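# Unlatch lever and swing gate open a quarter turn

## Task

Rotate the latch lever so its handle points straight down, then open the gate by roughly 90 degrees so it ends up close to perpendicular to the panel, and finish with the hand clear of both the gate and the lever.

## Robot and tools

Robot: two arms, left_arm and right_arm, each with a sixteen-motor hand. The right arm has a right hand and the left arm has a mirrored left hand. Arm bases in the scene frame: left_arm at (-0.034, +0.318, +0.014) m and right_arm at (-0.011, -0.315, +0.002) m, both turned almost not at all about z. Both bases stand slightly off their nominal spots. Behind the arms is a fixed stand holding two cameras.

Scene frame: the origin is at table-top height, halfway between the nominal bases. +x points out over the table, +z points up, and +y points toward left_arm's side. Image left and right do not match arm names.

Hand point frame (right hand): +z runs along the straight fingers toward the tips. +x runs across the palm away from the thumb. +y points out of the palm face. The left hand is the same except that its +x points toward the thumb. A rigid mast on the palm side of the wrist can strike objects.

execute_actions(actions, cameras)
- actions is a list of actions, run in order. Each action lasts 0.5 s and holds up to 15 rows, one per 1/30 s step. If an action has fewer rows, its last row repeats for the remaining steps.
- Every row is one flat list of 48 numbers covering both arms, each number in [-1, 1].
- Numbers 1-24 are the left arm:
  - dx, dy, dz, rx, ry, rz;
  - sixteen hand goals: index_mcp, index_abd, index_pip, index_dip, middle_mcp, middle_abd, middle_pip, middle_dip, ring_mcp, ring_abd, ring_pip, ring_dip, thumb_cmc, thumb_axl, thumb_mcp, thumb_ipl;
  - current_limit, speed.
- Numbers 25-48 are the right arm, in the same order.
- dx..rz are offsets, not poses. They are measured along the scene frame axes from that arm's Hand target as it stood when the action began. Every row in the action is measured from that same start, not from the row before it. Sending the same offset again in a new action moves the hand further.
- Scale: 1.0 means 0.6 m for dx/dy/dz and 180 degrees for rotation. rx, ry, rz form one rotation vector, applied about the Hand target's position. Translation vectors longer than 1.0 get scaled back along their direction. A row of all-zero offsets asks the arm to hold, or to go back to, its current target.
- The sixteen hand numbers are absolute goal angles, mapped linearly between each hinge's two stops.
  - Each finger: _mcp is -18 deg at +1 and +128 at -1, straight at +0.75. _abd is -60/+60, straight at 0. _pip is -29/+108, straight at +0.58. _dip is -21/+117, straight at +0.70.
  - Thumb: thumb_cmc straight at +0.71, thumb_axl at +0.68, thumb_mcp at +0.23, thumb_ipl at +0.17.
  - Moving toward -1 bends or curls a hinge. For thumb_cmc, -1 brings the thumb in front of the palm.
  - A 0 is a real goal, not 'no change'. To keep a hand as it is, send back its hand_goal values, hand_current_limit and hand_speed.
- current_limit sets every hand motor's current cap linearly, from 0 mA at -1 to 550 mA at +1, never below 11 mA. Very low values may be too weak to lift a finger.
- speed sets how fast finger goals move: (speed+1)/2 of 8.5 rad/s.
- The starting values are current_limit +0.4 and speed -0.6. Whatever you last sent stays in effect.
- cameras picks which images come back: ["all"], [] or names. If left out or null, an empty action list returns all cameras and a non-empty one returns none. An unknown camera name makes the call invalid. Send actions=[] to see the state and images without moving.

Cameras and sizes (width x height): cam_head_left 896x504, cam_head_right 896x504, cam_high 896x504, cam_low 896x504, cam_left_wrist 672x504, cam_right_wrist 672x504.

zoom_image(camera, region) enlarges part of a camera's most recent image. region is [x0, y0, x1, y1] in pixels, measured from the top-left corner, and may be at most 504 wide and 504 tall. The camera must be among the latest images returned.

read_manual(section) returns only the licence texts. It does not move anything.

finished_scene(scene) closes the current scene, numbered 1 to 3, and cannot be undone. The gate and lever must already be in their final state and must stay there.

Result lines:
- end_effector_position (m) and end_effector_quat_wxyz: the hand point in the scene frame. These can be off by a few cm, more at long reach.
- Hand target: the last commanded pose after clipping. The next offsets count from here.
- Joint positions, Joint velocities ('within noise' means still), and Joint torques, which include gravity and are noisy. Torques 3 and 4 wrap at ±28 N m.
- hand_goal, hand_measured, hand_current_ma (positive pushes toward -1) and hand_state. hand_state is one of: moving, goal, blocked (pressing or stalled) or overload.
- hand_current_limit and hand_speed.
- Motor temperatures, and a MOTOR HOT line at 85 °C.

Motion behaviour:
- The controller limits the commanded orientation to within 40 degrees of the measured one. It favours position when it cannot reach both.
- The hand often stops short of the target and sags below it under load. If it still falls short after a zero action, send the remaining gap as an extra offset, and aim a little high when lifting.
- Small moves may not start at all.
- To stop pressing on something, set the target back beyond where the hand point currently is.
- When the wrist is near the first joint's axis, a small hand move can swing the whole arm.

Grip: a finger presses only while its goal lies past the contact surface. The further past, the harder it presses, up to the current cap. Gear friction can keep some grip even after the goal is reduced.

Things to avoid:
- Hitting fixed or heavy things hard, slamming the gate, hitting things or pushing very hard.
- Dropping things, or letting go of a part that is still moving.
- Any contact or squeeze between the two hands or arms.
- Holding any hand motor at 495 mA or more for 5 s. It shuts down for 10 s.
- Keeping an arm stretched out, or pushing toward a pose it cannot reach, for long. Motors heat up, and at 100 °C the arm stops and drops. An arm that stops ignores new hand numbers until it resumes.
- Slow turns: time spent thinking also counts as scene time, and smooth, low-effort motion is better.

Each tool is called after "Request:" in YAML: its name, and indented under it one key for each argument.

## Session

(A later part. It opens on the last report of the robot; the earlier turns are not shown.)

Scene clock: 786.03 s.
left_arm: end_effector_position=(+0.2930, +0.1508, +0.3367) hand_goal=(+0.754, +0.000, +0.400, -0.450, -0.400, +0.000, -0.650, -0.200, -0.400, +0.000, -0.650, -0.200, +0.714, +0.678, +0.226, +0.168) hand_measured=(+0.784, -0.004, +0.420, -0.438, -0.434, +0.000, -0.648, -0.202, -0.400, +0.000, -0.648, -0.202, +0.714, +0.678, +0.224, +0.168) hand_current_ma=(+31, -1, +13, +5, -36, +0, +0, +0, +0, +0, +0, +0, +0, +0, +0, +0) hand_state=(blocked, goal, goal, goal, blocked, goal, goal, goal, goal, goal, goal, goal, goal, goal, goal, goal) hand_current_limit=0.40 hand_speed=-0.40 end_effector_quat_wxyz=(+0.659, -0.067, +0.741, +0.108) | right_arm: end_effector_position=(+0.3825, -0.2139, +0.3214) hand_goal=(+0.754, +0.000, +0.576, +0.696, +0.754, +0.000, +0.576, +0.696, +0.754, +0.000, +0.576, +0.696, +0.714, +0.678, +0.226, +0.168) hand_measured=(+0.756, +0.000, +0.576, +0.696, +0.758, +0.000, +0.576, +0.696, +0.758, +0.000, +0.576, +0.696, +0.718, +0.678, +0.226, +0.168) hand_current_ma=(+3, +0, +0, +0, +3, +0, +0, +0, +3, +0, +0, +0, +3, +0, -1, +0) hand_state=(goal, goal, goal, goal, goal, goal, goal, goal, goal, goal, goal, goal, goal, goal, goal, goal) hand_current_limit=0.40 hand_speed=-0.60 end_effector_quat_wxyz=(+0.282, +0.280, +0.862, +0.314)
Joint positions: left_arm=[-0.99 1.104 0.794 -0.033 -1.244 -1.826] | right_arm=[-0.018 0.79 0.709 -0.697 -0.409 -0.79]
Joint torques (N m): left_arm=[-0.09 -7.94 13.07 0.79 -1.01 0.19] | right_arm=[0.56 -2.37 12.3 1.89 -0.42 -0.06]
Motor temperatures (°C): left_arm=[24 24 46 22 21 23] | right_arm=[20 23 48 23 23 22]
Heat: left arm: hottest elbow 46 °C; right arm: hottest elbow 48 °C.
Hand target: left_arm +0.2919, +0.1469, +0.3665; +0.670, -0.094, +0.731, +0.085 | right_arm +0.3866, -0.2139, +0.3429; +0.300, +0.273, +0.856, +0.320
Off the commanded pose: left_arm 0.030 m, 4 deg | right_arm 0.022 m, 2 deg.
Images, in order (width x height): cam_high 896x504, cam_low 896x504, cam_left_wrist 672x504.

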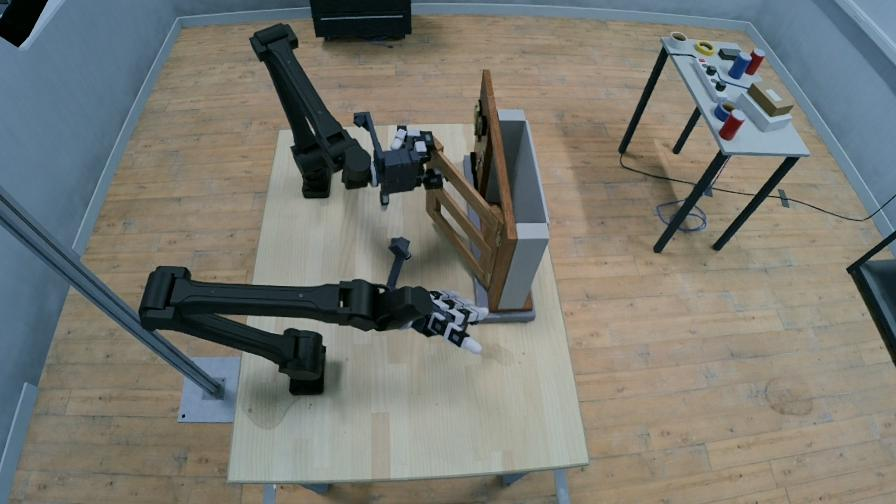

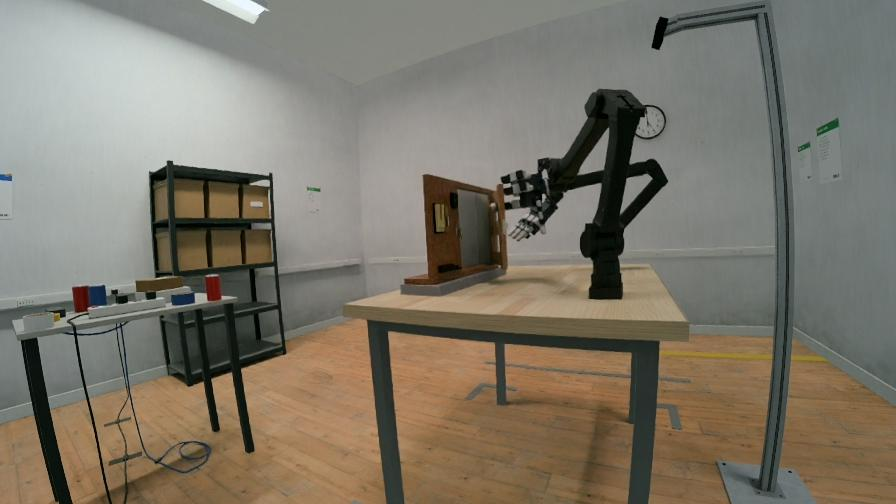

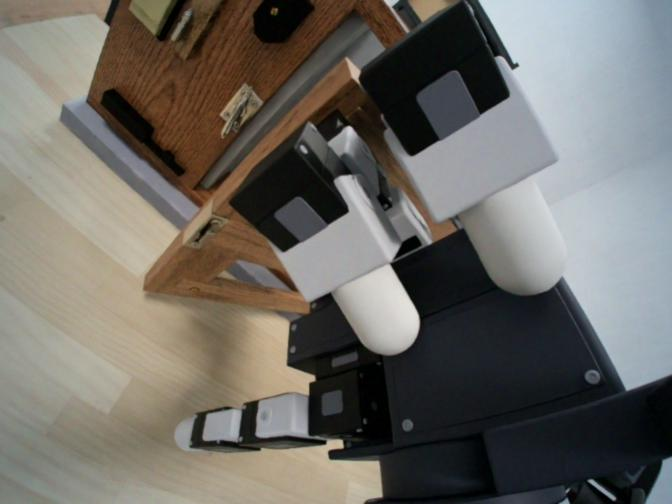

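Request:
execute_actions:
  actions:
    - [[-0.07,-0.04,0.0,0,0,0.0,0.754,0,0.4,-0.45,-0.4,0,-0.65,-0.2,-0.4,0,-0.65,-0.2,0.714,0.678,0.226,0.168,0.4,-0.4,0,0,0,0,0,0,0.754,0,0.576,0.696,0.754,0,0.576,0.696,0.754,0,0.576,0.696,0.714,0.678,0.226,0.168,0.4,-0.6]]
    - [[0.02,0.01,0.0,0,0,0.0,0.754,0,0.576,0.5,-0.4,0,-0.65,-0.2,-0.4,0,-0.65,-0.2,0.714,0.678,0.226,0.168,0.4,-0.4,0,0,0,0,0,0,0.754,0,0.576,0.696,0.754,0,0.576,0.696,0.754,0,0.576,0.696,0.714,0.678,0.226,0.168,0.4,-0.6]]
    - [[0.0,0.0,0.0,0,0,0.0,0.754,0,0.576,0.696,-0.4,0,-0.65,-0.2,-0.4,0,-0.65,-0.2,0.714,0.678,0.226,0.168,0.4,-0.4,0,0,0,0,0,0,0.754,0,0.576,0.696,0.754,0,0.576,0.696,0.754,0,0.576,0.696,0.714,0.678,0.226,0.168,0.4,-0.6]]
  cameras: ["cam_high","cam_low","cam_left_wrist"]

Scene clock: 798.00 s.
left_arm: end_effector_position=(+0.2556, +0.1311, +0.3374) hand_goal=(+0.754, +0.000, +0.576, +0.696, -0.400, +0.000, -0.650, -0.200, -0.400, +0.000, -0.650, -0.200, +0.714, +0.678, +0.226, +0.168) hand_measured=(+0.778, +0.008, +0.578, +0.694, -0.406, +0.000, -0.648, -0.204, -0.400, +0.000, -0.648, -0.202, +0.714, +0.678, +0.224, +0.168) hand_current_ma=(+20, +3, +0, +0, -2, +0, +0, -1, +0, +0, +0, +0, +0, +0, +0, +0) hand_state=(blocked, goal, goal, goal, goal, goal, goal, goal, goal, goal, goal, goal, goal, goal, goal, goal) hand_current_limit=0.40 hand_speed=-0.40 end_effector_quat_wxyz=(+0.662, -0.061, +0.739, +0.106) | right_arm: end_effector_position=(+0.3825, -0.2139, +0.3214) hand_goal=(+0.754, +0.000, +0.576, +0.696, +0.754, +0.000, +0.576, +0.696, +0.754, +0.000, +0.576, +0.696, +0.714, +0.678, +0.226, +0.168) hand_measured=(+0.756, +0.000, +0.576, +0.696, +0.758, +0.000, +0.576, +0.696, +0.758, +0.000, +0.576, +0.696, +0.718, +0.678, +0.226, +0.168) hand_current_ma=(+3, +0, +0, +0, +3, +0, +0, +0, +3, +0, +0, +0, +3, +0, -1, +0) hand_state=(goal, goal, goal, goal, goal, goal, goal, goal, goal, goal, goal, goal, goal, goal, goal, goal) hand_current_limit=0.40 hand_speed=-0.60 end_effector_quat_wxyz=(+0.282, +0.280, +0.862, +0.314)
Joint positions: left_arm=[-1.115 1.102 0.815 -0.194 -1.353 -1.965] | right_arm=[-0.018 0.79 0.709 -0.697 -0.409 -0.79]
Joint torques (N m): left_arm=[2.02 -7.12 13.74 0.7 -0.71 0.16] | right_arm=[0.5 -2.37 12.3 1.88 -0.42 -0.06]
Heat: left arm: hottest elbow 48 °C; right arm: hottest elbow 48 °C.
Hand target: left_arm +0.2618, +0.1288, +0.3665; +0.670, -0.093, +0.731, +0.085 | right_arm +0.3866, -0.2139, +0.3429; +0.300, +0.273, +0.856, +0.320
Off the commanded pose: left_arm 0.030 m, 5 deg | right_arm 0.022 m, 2 deg.
Images, in order (width x height): cam_high 896x504, cam_low 896x504, cam_left_wrist 672x504.

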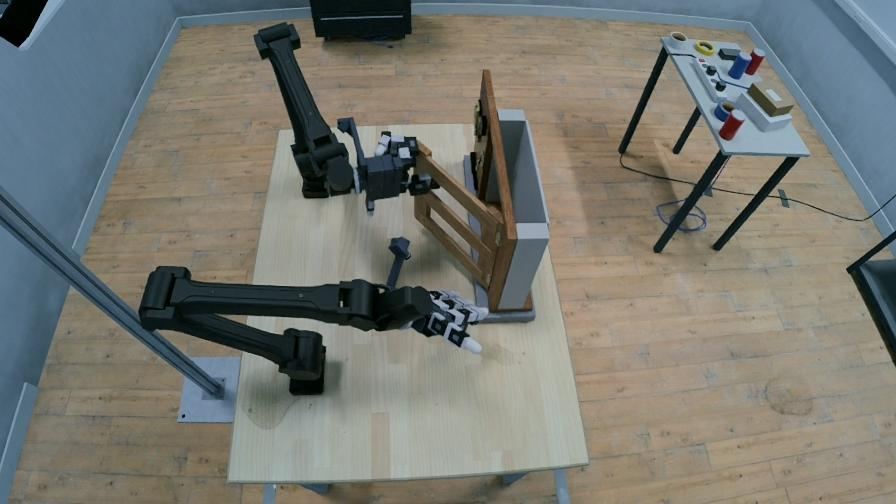

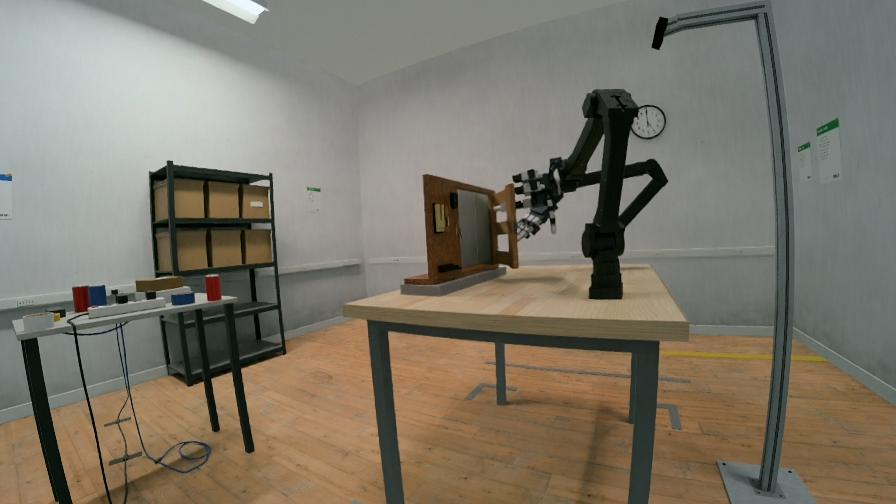

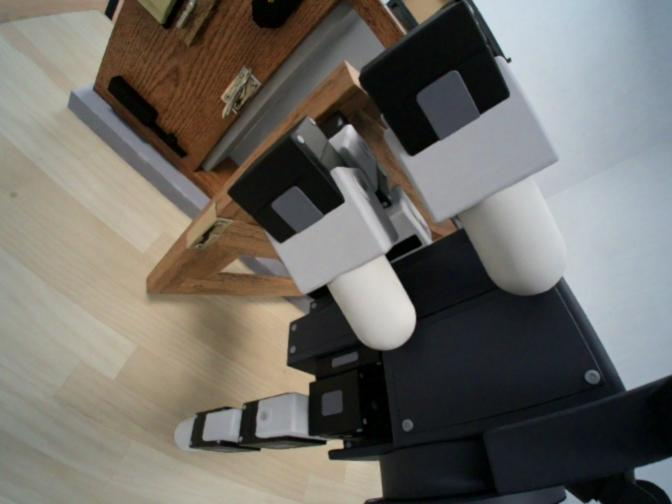

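Request:
execute_actions:
  actions:
    - [[-0.13,-0.085,0.0,0,0,0.0,0.754,0,0.576,0.696,-0.4,0,-0.65,-0.2,-0.4,0,-0.65,-0.2,0.3,0.678,0.226,0.168,0.4,-0.4,0,0,0,0,0,0,0.754,0,0.576,0.696,0.754,0,0.576,0.696,0.754,0,0.576,0.696,0.714,0.678,0.226,0.168,0.4,-0.6]]
    - [[-0.01,0.0,0.0,-0.037,0.147,0.0,-0.4,0,-0.65,-0.2,-0.4,0,-0.65,-0.2,-0.4,0,-0.65,-0.2,0.3,0.678,0.226,0.168,0.4,-0.4,0,0,0,0,0,0,0.754,0,0.576,0.696,0.754,0,0.576,0.696,0.754,0,0.576,0.696,0.714,0.678,0.226,0.168,0.4,-0.6]]
    - [[-0.01,0.03,0.0,-0.037,0.147,0.0,-0.4,0,-0.65,-0.2,-0.4,0,-0.65,-0.2,-0.4,0,-0.65,-0.2,0.3,0.678,0.226,0.168,0.4,-0.4,0,0,0,0,0,0,0.754,0,0.576,0.696,0.754,0,0.576,0.696,0.754,0,0.576,0.696,0.714,0.678,0.226,0.168,0.4,-0.6]]
  cameras: ["cam_high","cam_low","cam_left_wrist"]

Scene clock: 826.13 s.
left_arm: end_effector_position=(+0.2404, +0.1500, +0.3353) hand_goal=(-0.400, +0.000, -0.650, -0.200, -0.400, +0.000, -0.650, -0.200, -0.400, +0.000, -0.650, -0.200, +0.300, +0.678, +0.226, +0.168) hand_measured=(-0.388, +0.000, -0.648, -0.198, -0.396, +0.000, -0.648, -0.204, -0.398, +0.000, -0.648, -0.202, +0.306, +0.678, +0.224, +0.168) hand_current_ma=(+7, +0, +0, +0, +1, +0, +0, -1, +1, +0, +0, +0, +2, +0, +0, +0) hand_state=(goal, goal, goal, goal, goal, goal, goal, goal, goal, goal, goal, goal, goal, goal, goal, goal) hand_current_limit=0.40 hand_speed=-0.40 end_effector_quat_wxyz=(+0.405, +0.154, +0.901, -0.002) | right_arm: end_effector_position=(+0.3825, -0.2139, +0.3214) hand_goal=(+0.754, +0.000, +0.576, +0.696, +0.754, +0.000, +0.576, +0.696, +0.754, +0.000, +0.576, +0.696, +0.714, +0.678, +0.226, +0.168) hand_measured=(+0.756, +0.000, +0.576, +0.696, +0.758, +0.000, +0.576, +0.696, +0.758, +0.000, +0.576, +0.696, +0.718, +0.678, +0.226, +0.168) hand_current_ma=(+3, +0, +0, +0, +3, +0, +0, +0, +3, +0, +0, +0, +3, +0, -1, +0) hand_state=(goal, goal, goal, goal, goal, goal, goal, goal, goal, goal, goal, goal, goal, goal, goal, goal) hand_current_limit=0.40 hand_speed=-0.60 end_effector_quat_wxyz=(+0.282, +0.280, +0.862, +0.314)
Joint positions: left_arm=[-1.011 0.92 1.001 -1.027 -0.594 -2.067] | right_arm=[-0.018 0.79 0.709 -0.697 -0.409 -0.79]
Joint torques (N m): left_arm=[1.32 -3.02 10.06 0.7 -0.6 0.11] | right_arm=[0.62 -2.32 12.27 1.89 -0.42 -0.07]
Heat: left arm: hottest elbow 46 °C; right arm: hottest elbow 48 °C.
Hand target: left_arm +0.2436, +0.1492, +0.3373; +0.253, -0.081, +0.963, +0.039 | right_arm +0.3866, -0.2139, +0.3429; +0.300, +0.273, +0.856, +0.320
Off the commanded pose: left_arm 0.004 m, 33 deg | right_arm 0.022 m, 2 deg.
led back after a hold (left arm): the arm was led back toward your command in small steps, so it may still be short of it.
joint sent to its limit (left arm) — joint 6 (wrist roll), lower limit. The joint targets are off in orientation, not in position.
pose unreachable (left arm): on one or more control steps of this call, first in action 0 (counted from 0), this arm could not follow its commanded pose, so it was not sent that pose on those steps. It may still have moved: this result reports where it is.
cause: moving toward the commanded pose would bring two parts of the arm too close to each other (joints 4 (wrist pitch) to 6 (wrist roll) lie between them).
Images, in order (width x height): cam_high 896x504, cam_low 896x504, cam_left_wrist 672x504.

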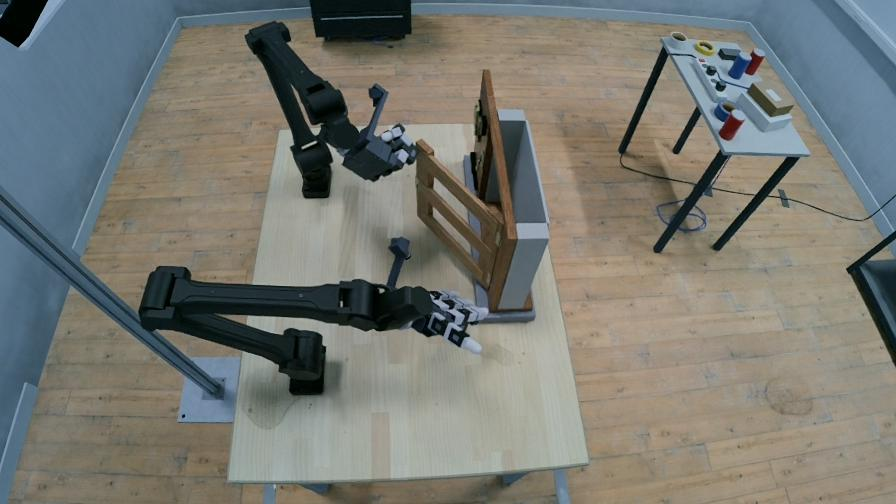

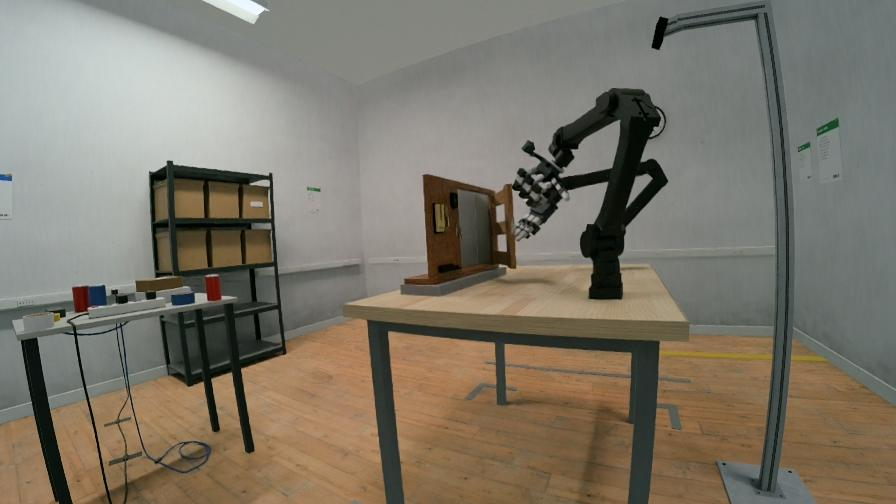

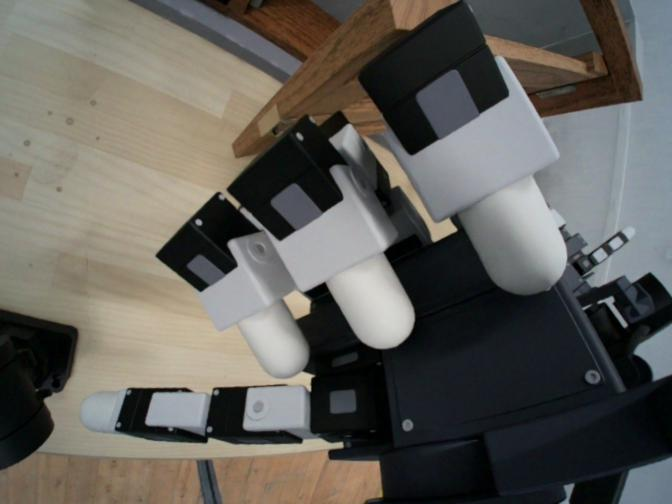

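Request:
execute_actions:
  actions:
    - [[-0.11,-0.02,0.0,0.0165,0.0835,-0.1345,-0.4,0,-0.65,-0.2,-0.4,0,-0.65,-0.2,-0.4,0,-0.65,-0.2,0.3,0.678,0.226,0.168,0.4,-0.4,0,0,0,0,0,0,0.754,0,0.576,0.696,0.754,0,0.576,0.696,0.754,0,0.576,0.696,0.714,0.678,0.226,0.168,0.4,-0.6]]
    - [[-0.01,0.05,0.0,0.0165,0.0835,-0.1345,-0.4,0,-0.65,-0.2,-0.4,0,-0.65,-0.2,-0.4,0,-0.65,-0.2,0.3,0.678,0.226,0.168,0.4,-0.4,0,0,0,0,0,0,0.754,0,0.576,0.696,0.754,0,0.576,0.696,0.754,0,0.576,0.696,0.714,0.678,0.226,0.168,0.4,-0.6]]
  cameras: ["cam_high","cam_low","cam_left_wrist"]

Scene clock: 865.60 s.
left_arm: end_effector_position=(+0.1664, +0.1695, +0.3183) hand_goal=(-0.400, +0.000, -0.650, -0.200, -0.400, +0.000, -0.650, -0.200, -0.400, +0.000, -0.650, -0.200, +0.300, +0.678, +0.226, +0.168) hand_measured=(-0.388, +0.000, -0.648, -0.198, -0.394, +0.000, -0.648, -0.204, -0.394, +0.000, -0.648, -0.202, +0.302, +0.678, +0.224, +0.168) hand_current_ma=(+7, +0, +0, +0, +2, +0, +0, -1, +2, +0, +0, +0, +0, +0, -1, +0) hand_state=(goal, goal, goal, goal, goal, goal, goal, goal, goal, goal, goal, goal, goal, goal, goal, goal) hand_current_limit=0.40 hand_speed=-0.40 end_effector_quat_wxyz=(+0.021, +0.335, +0.942, -0.001) | right_arm: end_effector_position=(+0.3825, -0.2139, +0.3214) hand_goal=(+0.754, +0.000, +0.576, +0.696, +0.754, +0.000, +0.576, +0.696, +0.754, +0.000, +0.576, +0.696, +0.714, +0.678, +0.226, +0.168) hand_measured=(+0.756, +0.000, +0.576, +0.696, +0.758, +0.000, +0.576, +0.696, +0.758, +0.000, +0.576, +0.696, +0.718, +0.678, +0.226, +0.168) hand_current_ma=(+3, +0, +0, +0, +3, +0, +0, +0, +3, +0, +0, +0, +3, +0, -1, +0) hand_state=(goal, goal, goal, goal, goal, goal, goal, goal, goal, goal, goal, goal, goal, goal, goal, goal) hand_current_limit=0.40 hand_speed=-0.60 end_effector_quat_wxyz=(+0.282, +0.280, +0.862, +0.314)
Joint positions: left_arm=[-0.938 1.058 1.209 -1.687 -0.023 -1.847] | right_arm=[-0.018 0.79 0.709 -0.697 -0.409 -0.79]
Joint torques (N m): left_arm=[1.49 -5.07 11.79 -0.16 -0.28 0.2] | right_arm=[0.62 -2.32 12.29 1.88 -0.42 -0.07]
Heat: left arm: hottest elbow 47 °C; right arm: hottest elbow 48 °C.
Hand target: left_arm +0.1716, +0.1672, +0.3373; +0.000, +0.341, +0.940, +0.000 | right_arm +0.3866, -0.2139, +0.3429; +0.300, +0.273, +0.856, +0.320
Off the commanded pose: left_arm 0.020 m, 3 deg | right_arm 0.022 m, 2 deg.
joint sent to its limit (left arm) — joint 4 (wrist pitch), lower limit. The joint targets are off in orientation, not in position.
Images, in order (width x height): cam_high 896x504, cam_low 896x504, cam_left_wrist 672x504.

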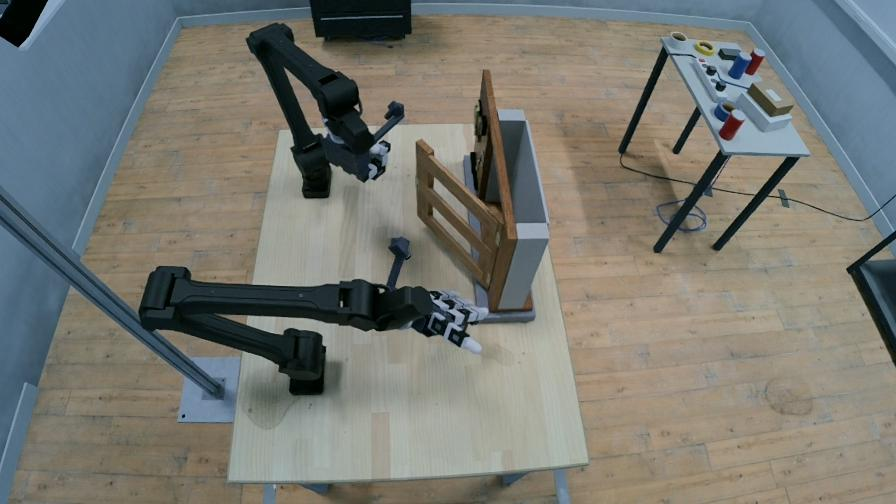

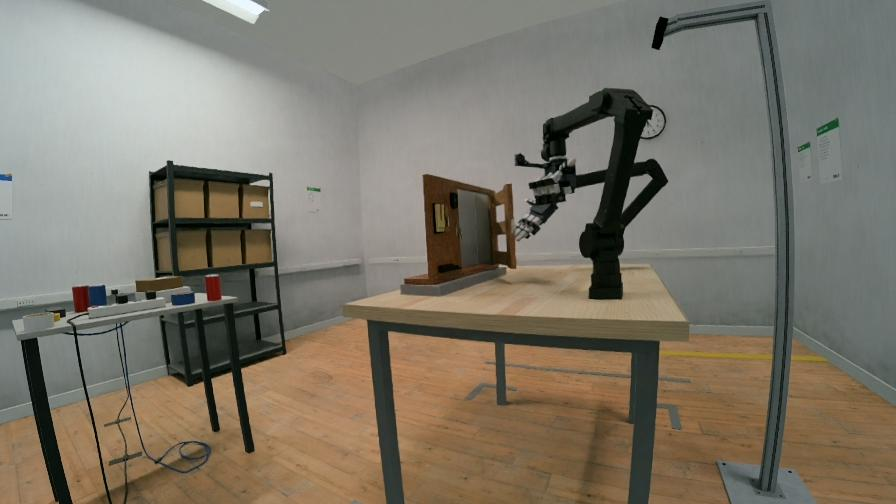

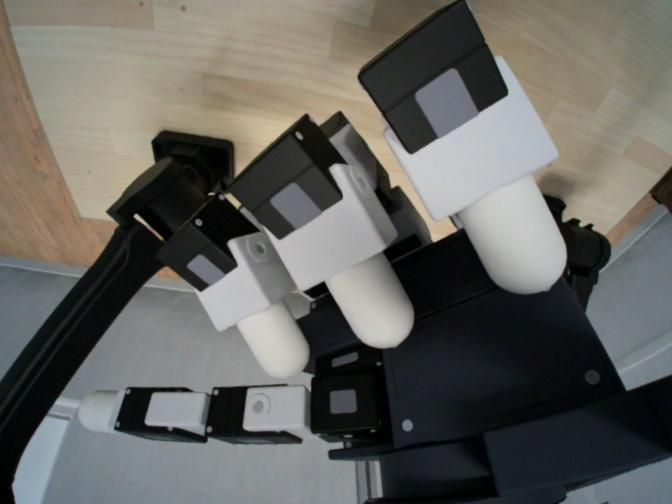

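Request:
execute_actions:
  actions:
    - [[0.0,0.1,0.0,0,0,0,-0.4,0,-0.65,-0.2,-0.4,0,-0.65,-0.2,-0.4,0,-0.65,-0.2,0.3,0.678,0.226,0.168,0.4,-0.4,0,0,0,0,0,0,0.754,0,0.576,0.696,0.754,0,0.576,0.696,0.754,0,0.576,0.696,0.714,0.678,0.226,0.168,0.4,-0.6]]
    - [[0.02,0.1,0.0,0,0,0,-0.4,0,-0.65,-0.2,-0.4,0,-0.65,-0.2,-0.4,0,-0.65,-0.2,0.3,0.678,0.226,0.168,0.4,-0.4,0,0,0,0,0,0,0.754,0,0.576,0.696,0.754,0,0.576,0.696,0.754,0,0.576,0.696,0.714,0.678,0.226,0.168,0.4,-0.6]]
  cameras: ["cam_high"]

Scene clock: 874.73 s.
left_arm: end_effector_position=(+0.1838, +0.2843, +0.3407) hand_goal=(-0.400, +0.000, -0.650, -0.200, -0.400, +0.000, -0.650, -0.200, -0.400, +0.000, -0.650, -0.200, +0.300, +0.678, +0.226, +0.168) hand_measured=(-0.388, +0.000, -0.648, -0.198, -0.394, +0.000, -0.648, -0.204, -0.394, +0.000, -0.648, -0.202, +0.302, +0.678, +0.224, +0.168) hand_current_ma=(+7, +0, +0, +0, +2, +0, +0, -1, +2, +0, +0, +0, +0, +0, -1, +0) hand_state=(goal, goal, goal, goal, goal, goal, goal, goal, goal, goal, goal, goal, goal, goal, goal, goal) hand_current_limit=0.40 hand_speed=-0.40 end_effector_quat_wxyz=(+0.102, +0.322, +0.941, -0.003) | right_arm: end_effector_position=(+0.3825, -0.2139, +0.3214) hand_goal=(+0.754, +0.000, +0.576, +0.696, +0.754, +0.000, +0.576, +0.696, +0.754, +0.000, +0.576, +0.696, +0.714, +0.678, +0.226, +0.168) hand_measured=(+0.756, +0.000, +0.576, +0.696, +0.758, +0.000, +0.576, +0.696, +0.758, +0.000, +0.576, +0.696, +0.718, +0.678, +0.226, +0.168) hand_current_ma=(+3, +0, +0, +0, +3, +0, +0, +0, +3, +0, +0, +0, +3, +0, -1, +0) hand_state=(goal, goal, goal, goal, goal, goal, goal, goal, goal, goal, goal, goal, goal, goal, goal, goal) hand_current_limit=0.40 hand_speed=-0.60 end_effector_quat_wxyz=(+0.282, +0.280, +0.862, +0.314)
Joint positions: left_arm=[-0.571 0.794 1.113 -1.69 -0.047 -1.498] | right_arm=[-0.018 0.79 0.709 -0.697 -0.409 -0.79]
Joint torques (N m): left_arm=[1.55 -0.03 7.51 0.34 -0.36 0.29] | right_arm=[0.56 -2.32 12.29 1.89 -0.43 -0.06]
Heat: left arm: hottest elbow 46 °C; right arm: hottest elbow 48 °C.
Hand target: left_arm +0.1836, +0.2871, +0.3373; +0.000, +0.342, +0.940, +0.000 | right_arm +0.3866, -0.2139, +0.3429; +0.300, +0.273, +0.856, +0.320
Off the commanded pose: left_arm 0.004 m, 12 deg | right_arm 0.022 m, 2 deg.
joint sent to its limit (left arm) — joint 4 (wrist pitch), lower limit. The joint targets are off in orientation, not in position.
Images, in order (width x height): cam_high 896x504.

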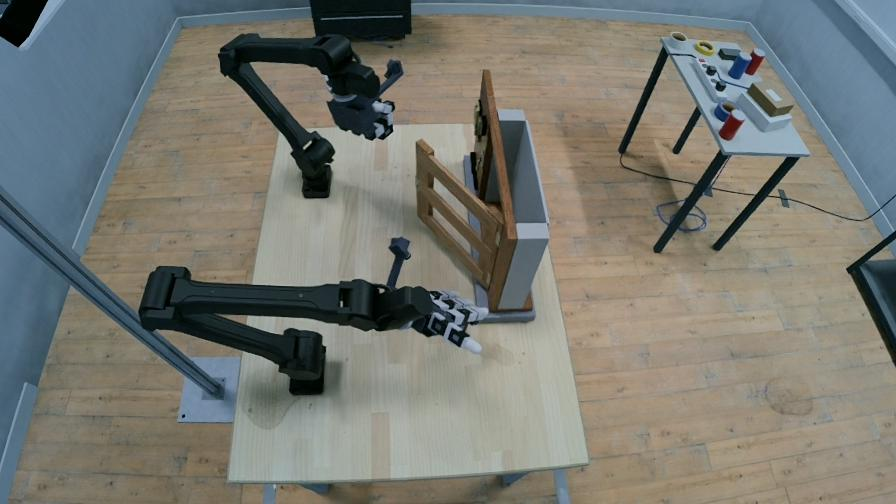

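Request:
execute_actions:
  actions:
    - [[0.12,0.0,0.0,0,0,0,-0.4,0,-0.65,-0.2,-0.4,0,-0.65,-0.2,-0.4,0,-0.65,-0.2,0.3,0.678,0.226,0.168,0.4,-0.4,0,0,0,0,0,0,0.754,0,0.576,0.696,0.754,0,0.576,0.696,0.754,0,0.576,0.696,0.714,0.678,0.226,0.168,0.4,-0.6]]
    - [[0.11,0.0,0.0,0,0,0,-0.4,0,-0.65,-0.2,-0.4,0,-0.65,-0.2,-0.4,0,-0.65,-0.2,0.3,0.678,0.226,0.168,0.4,-0.4,0,0,0,0,0,0,0.754,0,0.576,0.696,0.754,0,0.576,0.696,0.754,0,0.576,0.696,0.714,0.678,0.226,0.168,0.4,-0.6]]
  cameras: ["cam_high","cam_low"]

Scene clock: 885.20 s.
left_arm: end_effector_position=(+0.3095, +0.2895, +0.3091) hand_goal=(-0.400, +0.000, -0.650, -0.200, -0.400, +0.000, -0.650, -0.200, -0.400, +0.000, -0.650, -0.200, +0.300, +0.678, +0.226, +0.168) hand_measured=(-0.388, +0.000, -0.648, -0.198, -0.392, +0.000, -0.648, -0.204, -0.394, +0.000, -0.648, -0.202, +0.300, +0.678, +0.224, +0.168) hand_current_ma=(+7, +0, +0, +0, +2, +0, +0, -1, +2, +0, +0, +0, +0, +0, -1, +0) hand_state=(goal, goal, goal, goal, goal, goal, goal, goal, goal, goal, goal, goal, goal, goal, goal, goal) hand_current_limit=0.40 hand_speed=-0.40 end_effector_quat_wxyz=(-0.020, +0.336, +0.942, +0.006) | right_arm: end_effector_position=(+0.3825, -0.2139, +0.3214) hand_goal=(+0.754, +0.000, +0.576, +0.696, +0.754, +0.000, +0.576, +0.696, +0.754, +0.000, +0.576, +0.696, +0.714, +0.678, +0.226, +0.168) hand_measured=(+0.756, +0.000, +0.576, +0.696, +0.758, +0.000, +0.576, +0.696, +0.758, +0.000, +0.576, +0.696, +0.718, +0.678, +0.226, +0.168) hand_current_ma=(+3, +0, +0, +0, +3, +0, +0, +0, +3, +0, +0, +0, +3, +0, -1, +0) hand_state=(goal, goal, goal, goal, goal, goal, goal, goal, goal, goal, goal, goal, goal, goal, goal, goal) hand_current_limit=0.40 hand_speed=-0.60 end_effector_quat_wxyz=(+0.282, +0.280, +0.862, +0.314)
Joint positions: left_arm=[-0.322 1.219 1.303 -1.694 -0.011 -1.229] | right_arm=[-0.018 0.79 0.709 -0.697 -0.409 -0.79]
Joint torques (N m): left_arm=[1.2 -7.71 13.14 0.03 -0.3 0.2] | right_arm=[0.62 -2.32 12.27 1.89 -0.42 -0.07]
Heat: left arm: hottest elbow 45 °C; right arm: hottest elbow 48 °C.
Hand target: left_arm +0.3216, +0.2872, +0.3373; -0.001, +0.341, +0.940, +0.000 | right_arm +0.3866, -0.2139, +0.3429; +0.300, +0.273, +0.856, +0.320
Off the commanded pose: left_arm 0.031 m, 2 deg | right_arm 0.022 m, 2 deg.
joint sent to its limit (left arm) — joint 4 (wrist pitch), lower limit. The joint targets still meet the commanded pose.
Images, in order (width x height): cam_high 896x504, cam_low 896x504.

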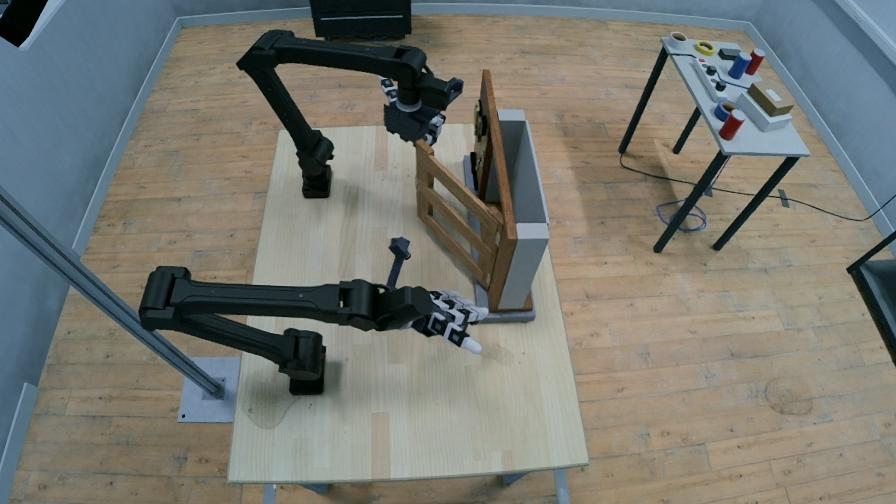

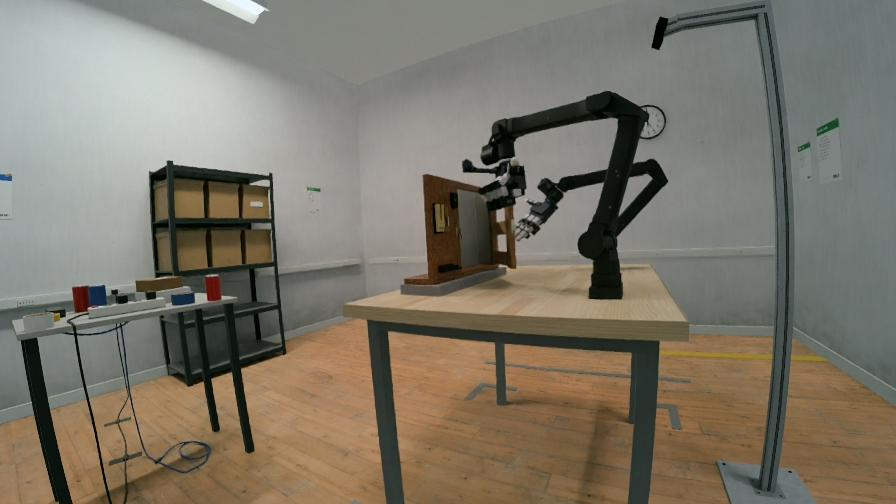

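Request:
execute_actions:
  actions:
    - [[0.0,-0.1,0.02,0,0,0,-0.4,0,-0.65,-0.2,-0.4,0,-0.65,-0.2,-0.4,0,-0.65,-0.2,0.3,0.678,0.226,0.168,0.4,-0.4,0,0,0,0,0,0,0.754,0,0.576,0.696,0.754,0,0.576,0.696,0.754,0,0.576,0.696,0.714,0.678,0.226,0.168,0.4,-0.6]]
    - [[-0.02,-0.08,0.0,0,0,0,-0.4,0,-0.65,-0.2,-0.4,0,-0.65,-0.2,-0.4,0,-0.65,-0.2,0.3,0.678,0.226,0.168,0.4,-0.4,0,0,0,0,0,0,0.754,0,0.576,0.696,0.754,0,0.576,0.696,0.754,0,0.576,0.696,0.714,0.678,0.226,0.168,0.4,-0.6]]
  cameras: ["cam_high","cam_low"]

Scene clock: 897.43 s.
left_arm: end_effector_position=(+0.2916, +0.2627, +0.3323) hand_goal=(-0.400, +0.000, -0.650, -0.200, -0.400, +0.000, -0.650, -0.200, -0.400, +0.000, -0.650, -0.200, +0.300, +0.678, +0.226, +0.168) hand_measured=(-0.388, +0.000, -0.648, -0.198, -0.392, +0.000, -0.648, -0.204, -0.394, +0.000, -0.648, -0.202, +0.300, +0.678, +0.222, +0.168) hand_current_ma=(+6, +0, +0, +0, +3, +0, +0, -1, +2, +0, +0, +0, +0, +0, -1, +0) hand_state=(goal, goal, goal, goal, goal, goal, goal, goal, goal, goal, goal, goal, goal, goal, goal, goal) hand_current_limit=0.40 hand_speed=-0.40 end_effector_quat_wxyz=(+0.010, +0.279, +0.959, +0.046) | right_arm: end_effector_position=(+0.3825, -0.2139, +0.3214) hand_goal=(+0.754, +0.000, +0.576, +0.696, +0.754, +0.000, +0.576, +0.696, +0.754, +0.000, +0.576, +0.696, +0.714, +0.678, +0.226, +0.168) hand_measured=(+0.756, +0.000, +0.576, +0.696, +0.758, +0.000, +0.576, +0.696, +0.758, +0.000, +0.576, +0.696, +0.718, +0.678, +0.226, +0.168) hand_current_ma=(+3, +0, +0, +0, +3, +0, +0, +0, +3, +0, +0, +0, +3, +0, -1, +0) hand_state=(goal, goal, goal, goal, goal, goal, goal, goal, goal, goal, goal, goal, goal, goal, goal, goal) hand_current_limit=0.40 hand_speed=-0.60 end_effector_quat_wxyz=(+0.282, +0.280, +0.862, +0.314)
Joint positions: left_arm=[-0.46 1.206 1.332 -1.695 -0.094 -1.485] | right_arm=[-0.018 0.79 0.709 -0.697 -0.409 -0.79]
Joint torques (N m): left_arm=[-10.46 -0.85 17.63 0.12 2.77 0.04] | right_arm=[0.62 -2.32 12.29 1.91 -0.42 -0.06]
Heat: left arm: hottest elbow 45 °C; right arm: hottest elbow 48 °C.
Hand target: left_arm +0.3096, +0.1791, +0.3494; +0.000, +0.341, +0.940, +0.000 | right_arm +0.3866, -0.2139, +0.3429; +0.300, +0.273, +0.856, +0.320
Off the commanded pose: left_arm 0.087 m, 9 deg | right_arm 0.022 m, 2 deg.
joint sent to its limit (left arm) — joint 4 (wrist pitch), lower limit. The joint targets are off in position and orientation.
Images, in order (width x height): cam_high 896x504, cam_low 896x504.

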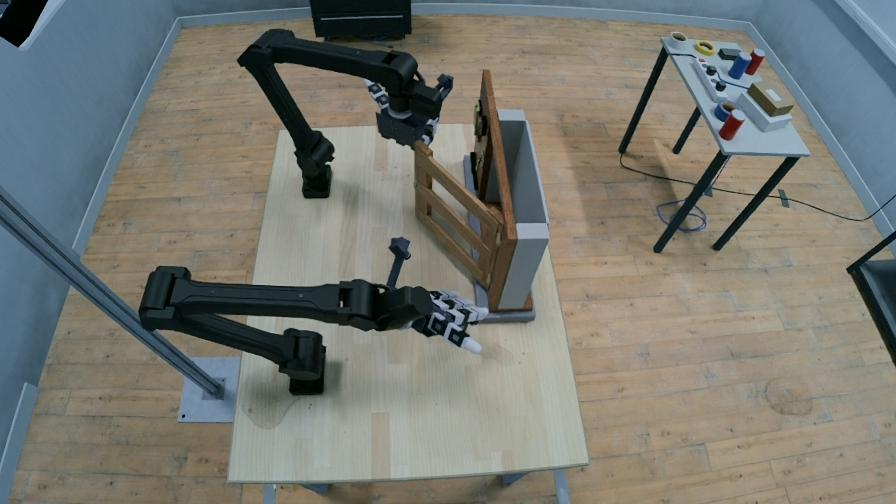

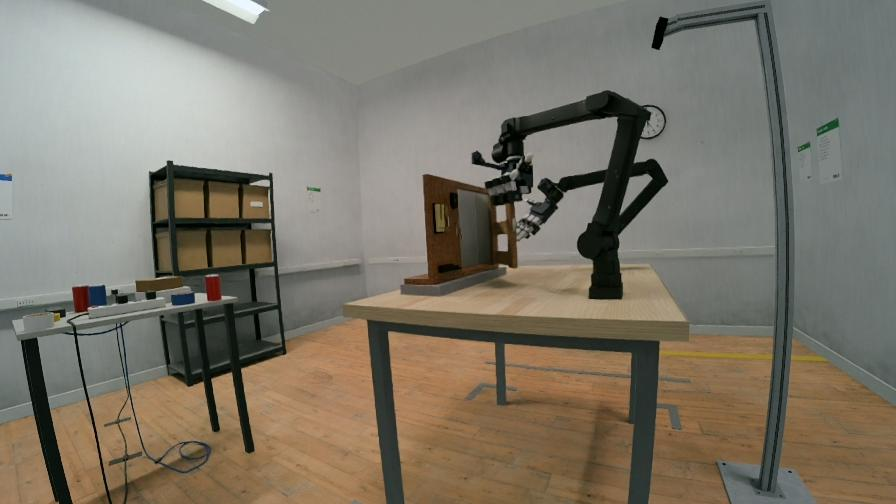

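Request:
zoom_image:
  camera: "cam_high"
  region: [350, 50, 530, 230]

Request:
zoom_image:
  camera: "cam_low"
  region: [420, 110, 560, 280]

Scaled by 2.800 from the camera's 896x504 image, which has a finer 1280x720 frame.

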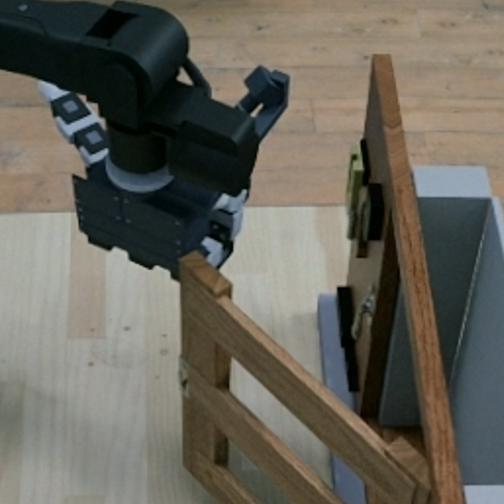

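Scaled by 2.965 from the camera's 896x504 image, which has a finer 1280x720 frame.

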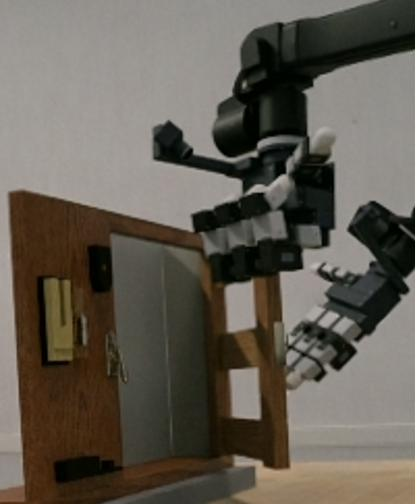

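Request:
execute_actions:
  actions:
    - [[0.0,0.19,0.0,0,0,0.07,-0.4,0,-0.65,-0.2,-0.4,0,-0.65,-0.2,-0.4,0,-0.65,-0.2,0.3,0.678,0.226,0.168,0.4,-0.4,0,0,0,0,0,0,0.754,0,0.576,0.696,0.754,0,0.576,0.696,0.754,0,0.576,0.696,0.714,0.678,0.226,0.168,0.4,-0.6]]
    - [[0.05,0.0,0.0,0,0,0.07,-0.4,0,-0.65,-0.2,-0.4,0,-0.65,-0.2,-0.4,0,-0.65,-0.2,0.3,0.678,0.226,0.168,0.4,-0.4,0,0,0,0,0,0,0.754,0,0.576,0.696,0.754,0,0.576,0.696,0.754,0,0.576,0.696,0.714,0.678,0.226,0.168,0.4,-0.6]]
    - [[0.0,-0.06,0.0,0,0,0.0,-0.4,0,-0.65,-0.2,-0.4,0,-0.65,-0.2,-0.4,0,-0.65,-0.2,0.3,0.678,0.226,0.168,0.4,-0.4,0,0,0,0,0,0,0.754,0,0.576,0.696,0.754,0,0.576,0.696,0.754,0,0.576,0.696,0.714,0.678,0.226,0.168,0.4,-0.6]]
  cameras: ["cam_high","cam_low"]

Request:
zoom_image:
  camera: "cam_high"
  region: [350, 50, 530, 230]

Scene clock: 934.53 s.
left_arm: end_effector_position=(+0.3288, +0.2624, +0.3287) hand_goal=(-0.400, +0.000, -0.650, -0.200, -0.400, +0.000, -0.650, -0.200, -0.400, +0.000, -0.650, -0.200, +0.300, +0.678, +0.226, +0.168) hand_measured=(-0.388, +0.000, -0.648, -0.198, -0.392, +0.000, -0.648, -0.204, -0.394, +0.000, -0.648, -0.202, +0.300, +0.678, +0.222, +0.168) hand_current_ma=(+6, +0, +0, +0, +3, +0, +0, -1, +2, +0, +0, +0, +0, +0, -1, +0) hand_state=(goal, goal, goal, goal, goal, goal, goal, goal, goal, goal, goal, goal, goal, goal, goal, goal) hand_current_limit=0.40 hand_speed=-0.40 end_effector_quat_wxyz=(+0.000, +0.136, +0.991, +0.005) | right_arm: end_effector_position=(+0.3825, -0.2139, +0.3214) hand_goal=(+0.754, +0.000, +0.576, +0.696, +0.754, +0.000, +0.576, +0.696, +0.754, +0.000, +0.576, +0.696, +0.714, +0.678, +0.226, +0.168) hand_measured=(+0.756, +0.000, +0.576, +0.696, +0.758, +0.000, +0.576, +0.696, +0.758, +0.000, +0.576, +0.696, +0.718, +0.678, +0.226, +0.168) hand_current_ma=(+3, +0, +0, +0, +3, +0, +0, +0, +3, +0, +0, +0, +3, +0, -1, +0) hand_state=(goal, goal, goal, goal, goal, goal, goal, goal, goal, goal, goal, goal, goal, goal, goal, goal) hand_current_limit=0.40 hand_speed=-0.60 end_effector_quat_wxyz=(+0.282, +0.280, +0.862, +0.314)
Joint positions: left_arm=[-0.359 1.364 1.485 -1.694 -0.01 -1.677] | right_arm=[-0.018 0.79 0.709 -0.697 -0.409 -0.79]
Joint torques (N m): left_arm=[0.62 -8.82 13.08 0.08 -0.41 -0.17] | right_arm=[0.56 -2.32 12.29 1.89 -0.42 -0.07]
Motor temperatures (°C): left_arm=[25 24 55 22 35 23] | right_arm=[20 23 49 23 23 22]
Heat: left arm: hottest elbow 55 °C; right arm: hottest elbow 49 °C.
Hand target: left_arm +0.3397, +0.2571, +0.3493; +0.000, +0.128, +0.992, +0.000 | right_arm +0.3866, -0.2139, +0.3429; +0.300, +0.273, +0.856, +0.320
Off the commanded pose: left_arm 0.024 m, 1 deg | right_arm 0.022 m, 2 deg.
joint sent to its limit (left arm) — joint 4 (wrist pitch), lower limit. The joint targets are off in orientation, not in position.
Images, in order (width x height): cam_high 896x504, cam_low 896x504.

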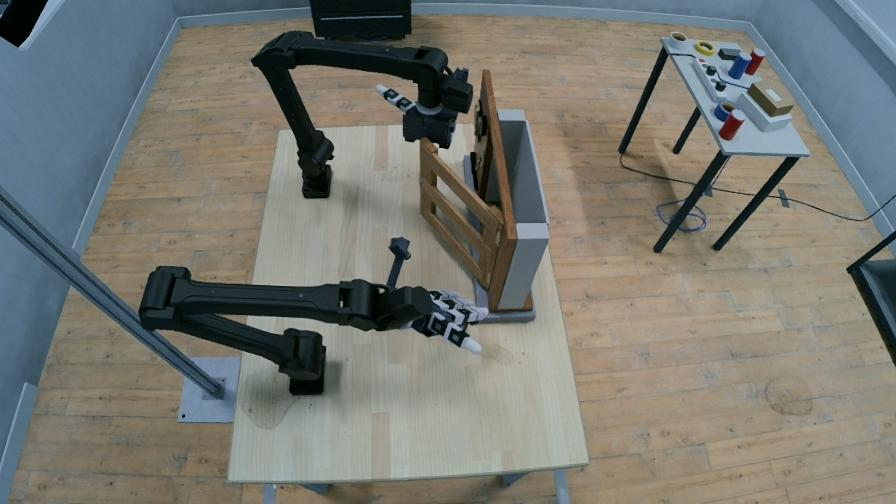

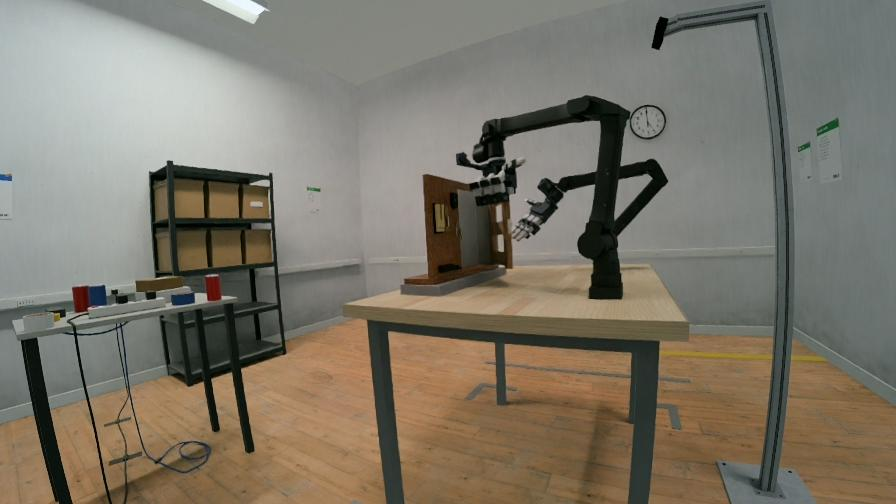

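Scaled by 2.800 from the camera's 896x504 image, which has a finer 1280x720 frame.

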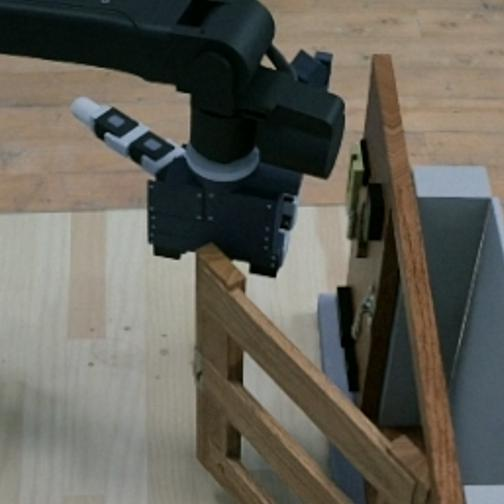

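Request:
execute_actions:
  actions:
    - [[0.0,-0.08,0.0,0,0,0.0,-0.4,0,-0.65,-0.2,-0.4,0,-0.65,-0.2,-0.4,0,-0.65,-0.2,0.3,0.678,0.226,0.168,0.4,-0.4,0,0,0,0,0,0,0.754,0,0.576,0.696,0.754,0,0.576,0.696,0.754,0,0.576,0.696,0.714,0.678,0.226,0.168,0.4,-0.6]]
  cameras: ["cam_high"]

Request:
zoom_image:
  camera: "cam_high"
  region: [350, 50, 530, 230]

Scene clock: 943.27 s.
left_arm: end_effector_position=(+0.3295, +0.2149, +0.3282) hand_goal=(-0.400, +0.000, -0.650, -0.200, -0.400, +0.000, -0.650, -0.200, -0.400, +0.000, -0.650, -0.200, +0.300, +0.678, +0.226, +0.168) hand_measured=(-0.388, +0.000, -0.648, -0.198, -0.392, +0.000, -0.648, -0.204, -0.392, +0.000, -0.648, -0.202, +0.300, +0.678, +0.222, +0.168) hand_current_ma=(+6, +0, +0, +0, +3, +0, +0, -1, +2, +0, +0, +0, +0, +0, -1, +0) hand_state=(goal, goal, goal, goal, goal, goal, goal, goal, goal, goal, goal, goal, goal, goal, goal, goal) hand_current_limit=0.40 hand_speed=-0.40 end_effector_quat_wxyz=(+0.000, +0.138, +0.990, +0.005) | right_arm: end_effector_position=(+0.3825, -0.2139, +0.3214) hand_goal=(+0.754, +0.000, +0.576, +0.696, +0.754, +0.000, +0.576, +0.696, +0.754, +0.000, +0.576, +0.696, +0.714, +0.678, +0.226, +0.168) hand_measured=(+0.756, +0.000, +0.576, +0.696, +0.758, +0.000, +0.576, +0.696, +0.758, +0.000, +0.576, +0.696, +0.718, +0.678, +0.226, +0.168) hand_current_ma=(+3, +0, +0, +0, +3, +0, +0, +0, +3, +0, +0, +0, +3, +0, -1, +0) hand_state=(goal, goal, goal, goal, goal, goal, goal, goal, goal, goal, goal, goal, goal, goal, goal, goal) hand_current_limit=0.40 hand_speed=-0.60 end_effector_quat_wxyz=(+0.282, +0.280, +0.862, +0.314)
Joint positions: left_arm=[-0.467 1.418 1.537 -1.694 -0.01 -1.781] | right_arm=[-0.018 0.79 0.709 -0.697 -0.409 -0.79]
Joint torques (N m): left_arm=[0.67 -9.76 13.04 0.01 -0.39 -0.13] | right_arm=[0.62 -2.32 12.29 1.89 -0.42 -0.06]
Motor temperatures (°C): left_arm=[25 24 56 22 32 23] | right_arm=[20 23 49 23 23 22]
Heat: left arm: hottest elbow 56 °C; right arm: hottest elbow 49 °C.
Hand target: left_arm +0.3396, +0.2091, +0.3493; +0.000, +0.128, +0.992, +0.000 | right_arm +0.3866, -0.2139, +0.3429; +0.300, +0.273, +0.856, +0.320
Off the commanded pose: left_arm 0.024 m, 1 deg | right_arm 0.022 m, 2 deg.
joint sent to its limit (left arm) — joint 4 (wrist pitch), lower limit. The joint targets are off in orientation, not in position.
Images, in order (width x height): cam_high 896x504.

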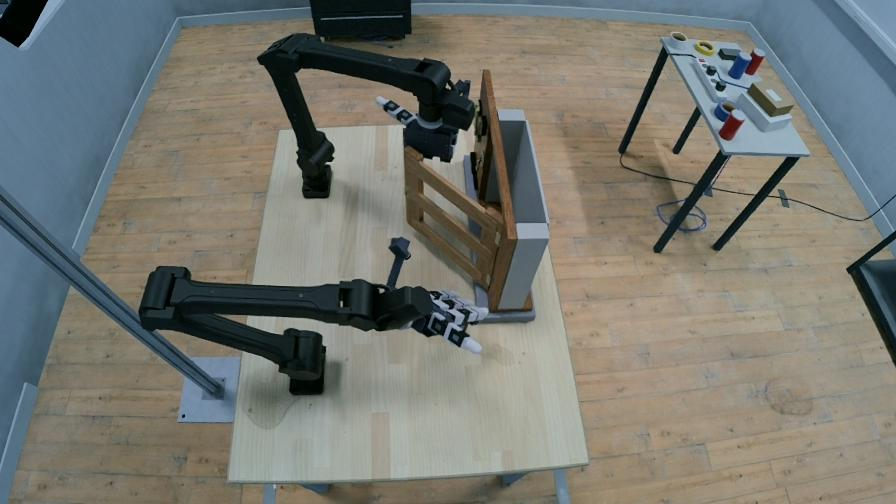

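Scaled by 2.800 from the camera's 896x504 image, which has a finer 1280x720 frame.

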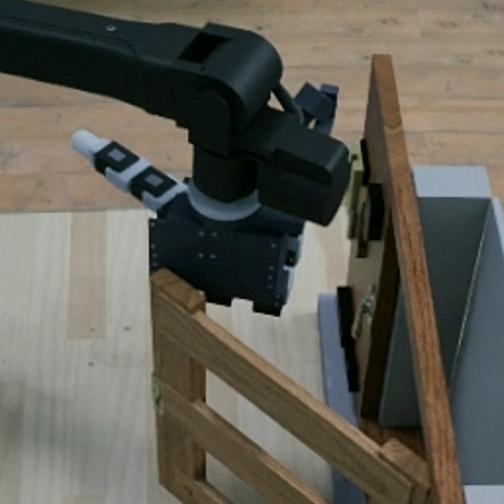

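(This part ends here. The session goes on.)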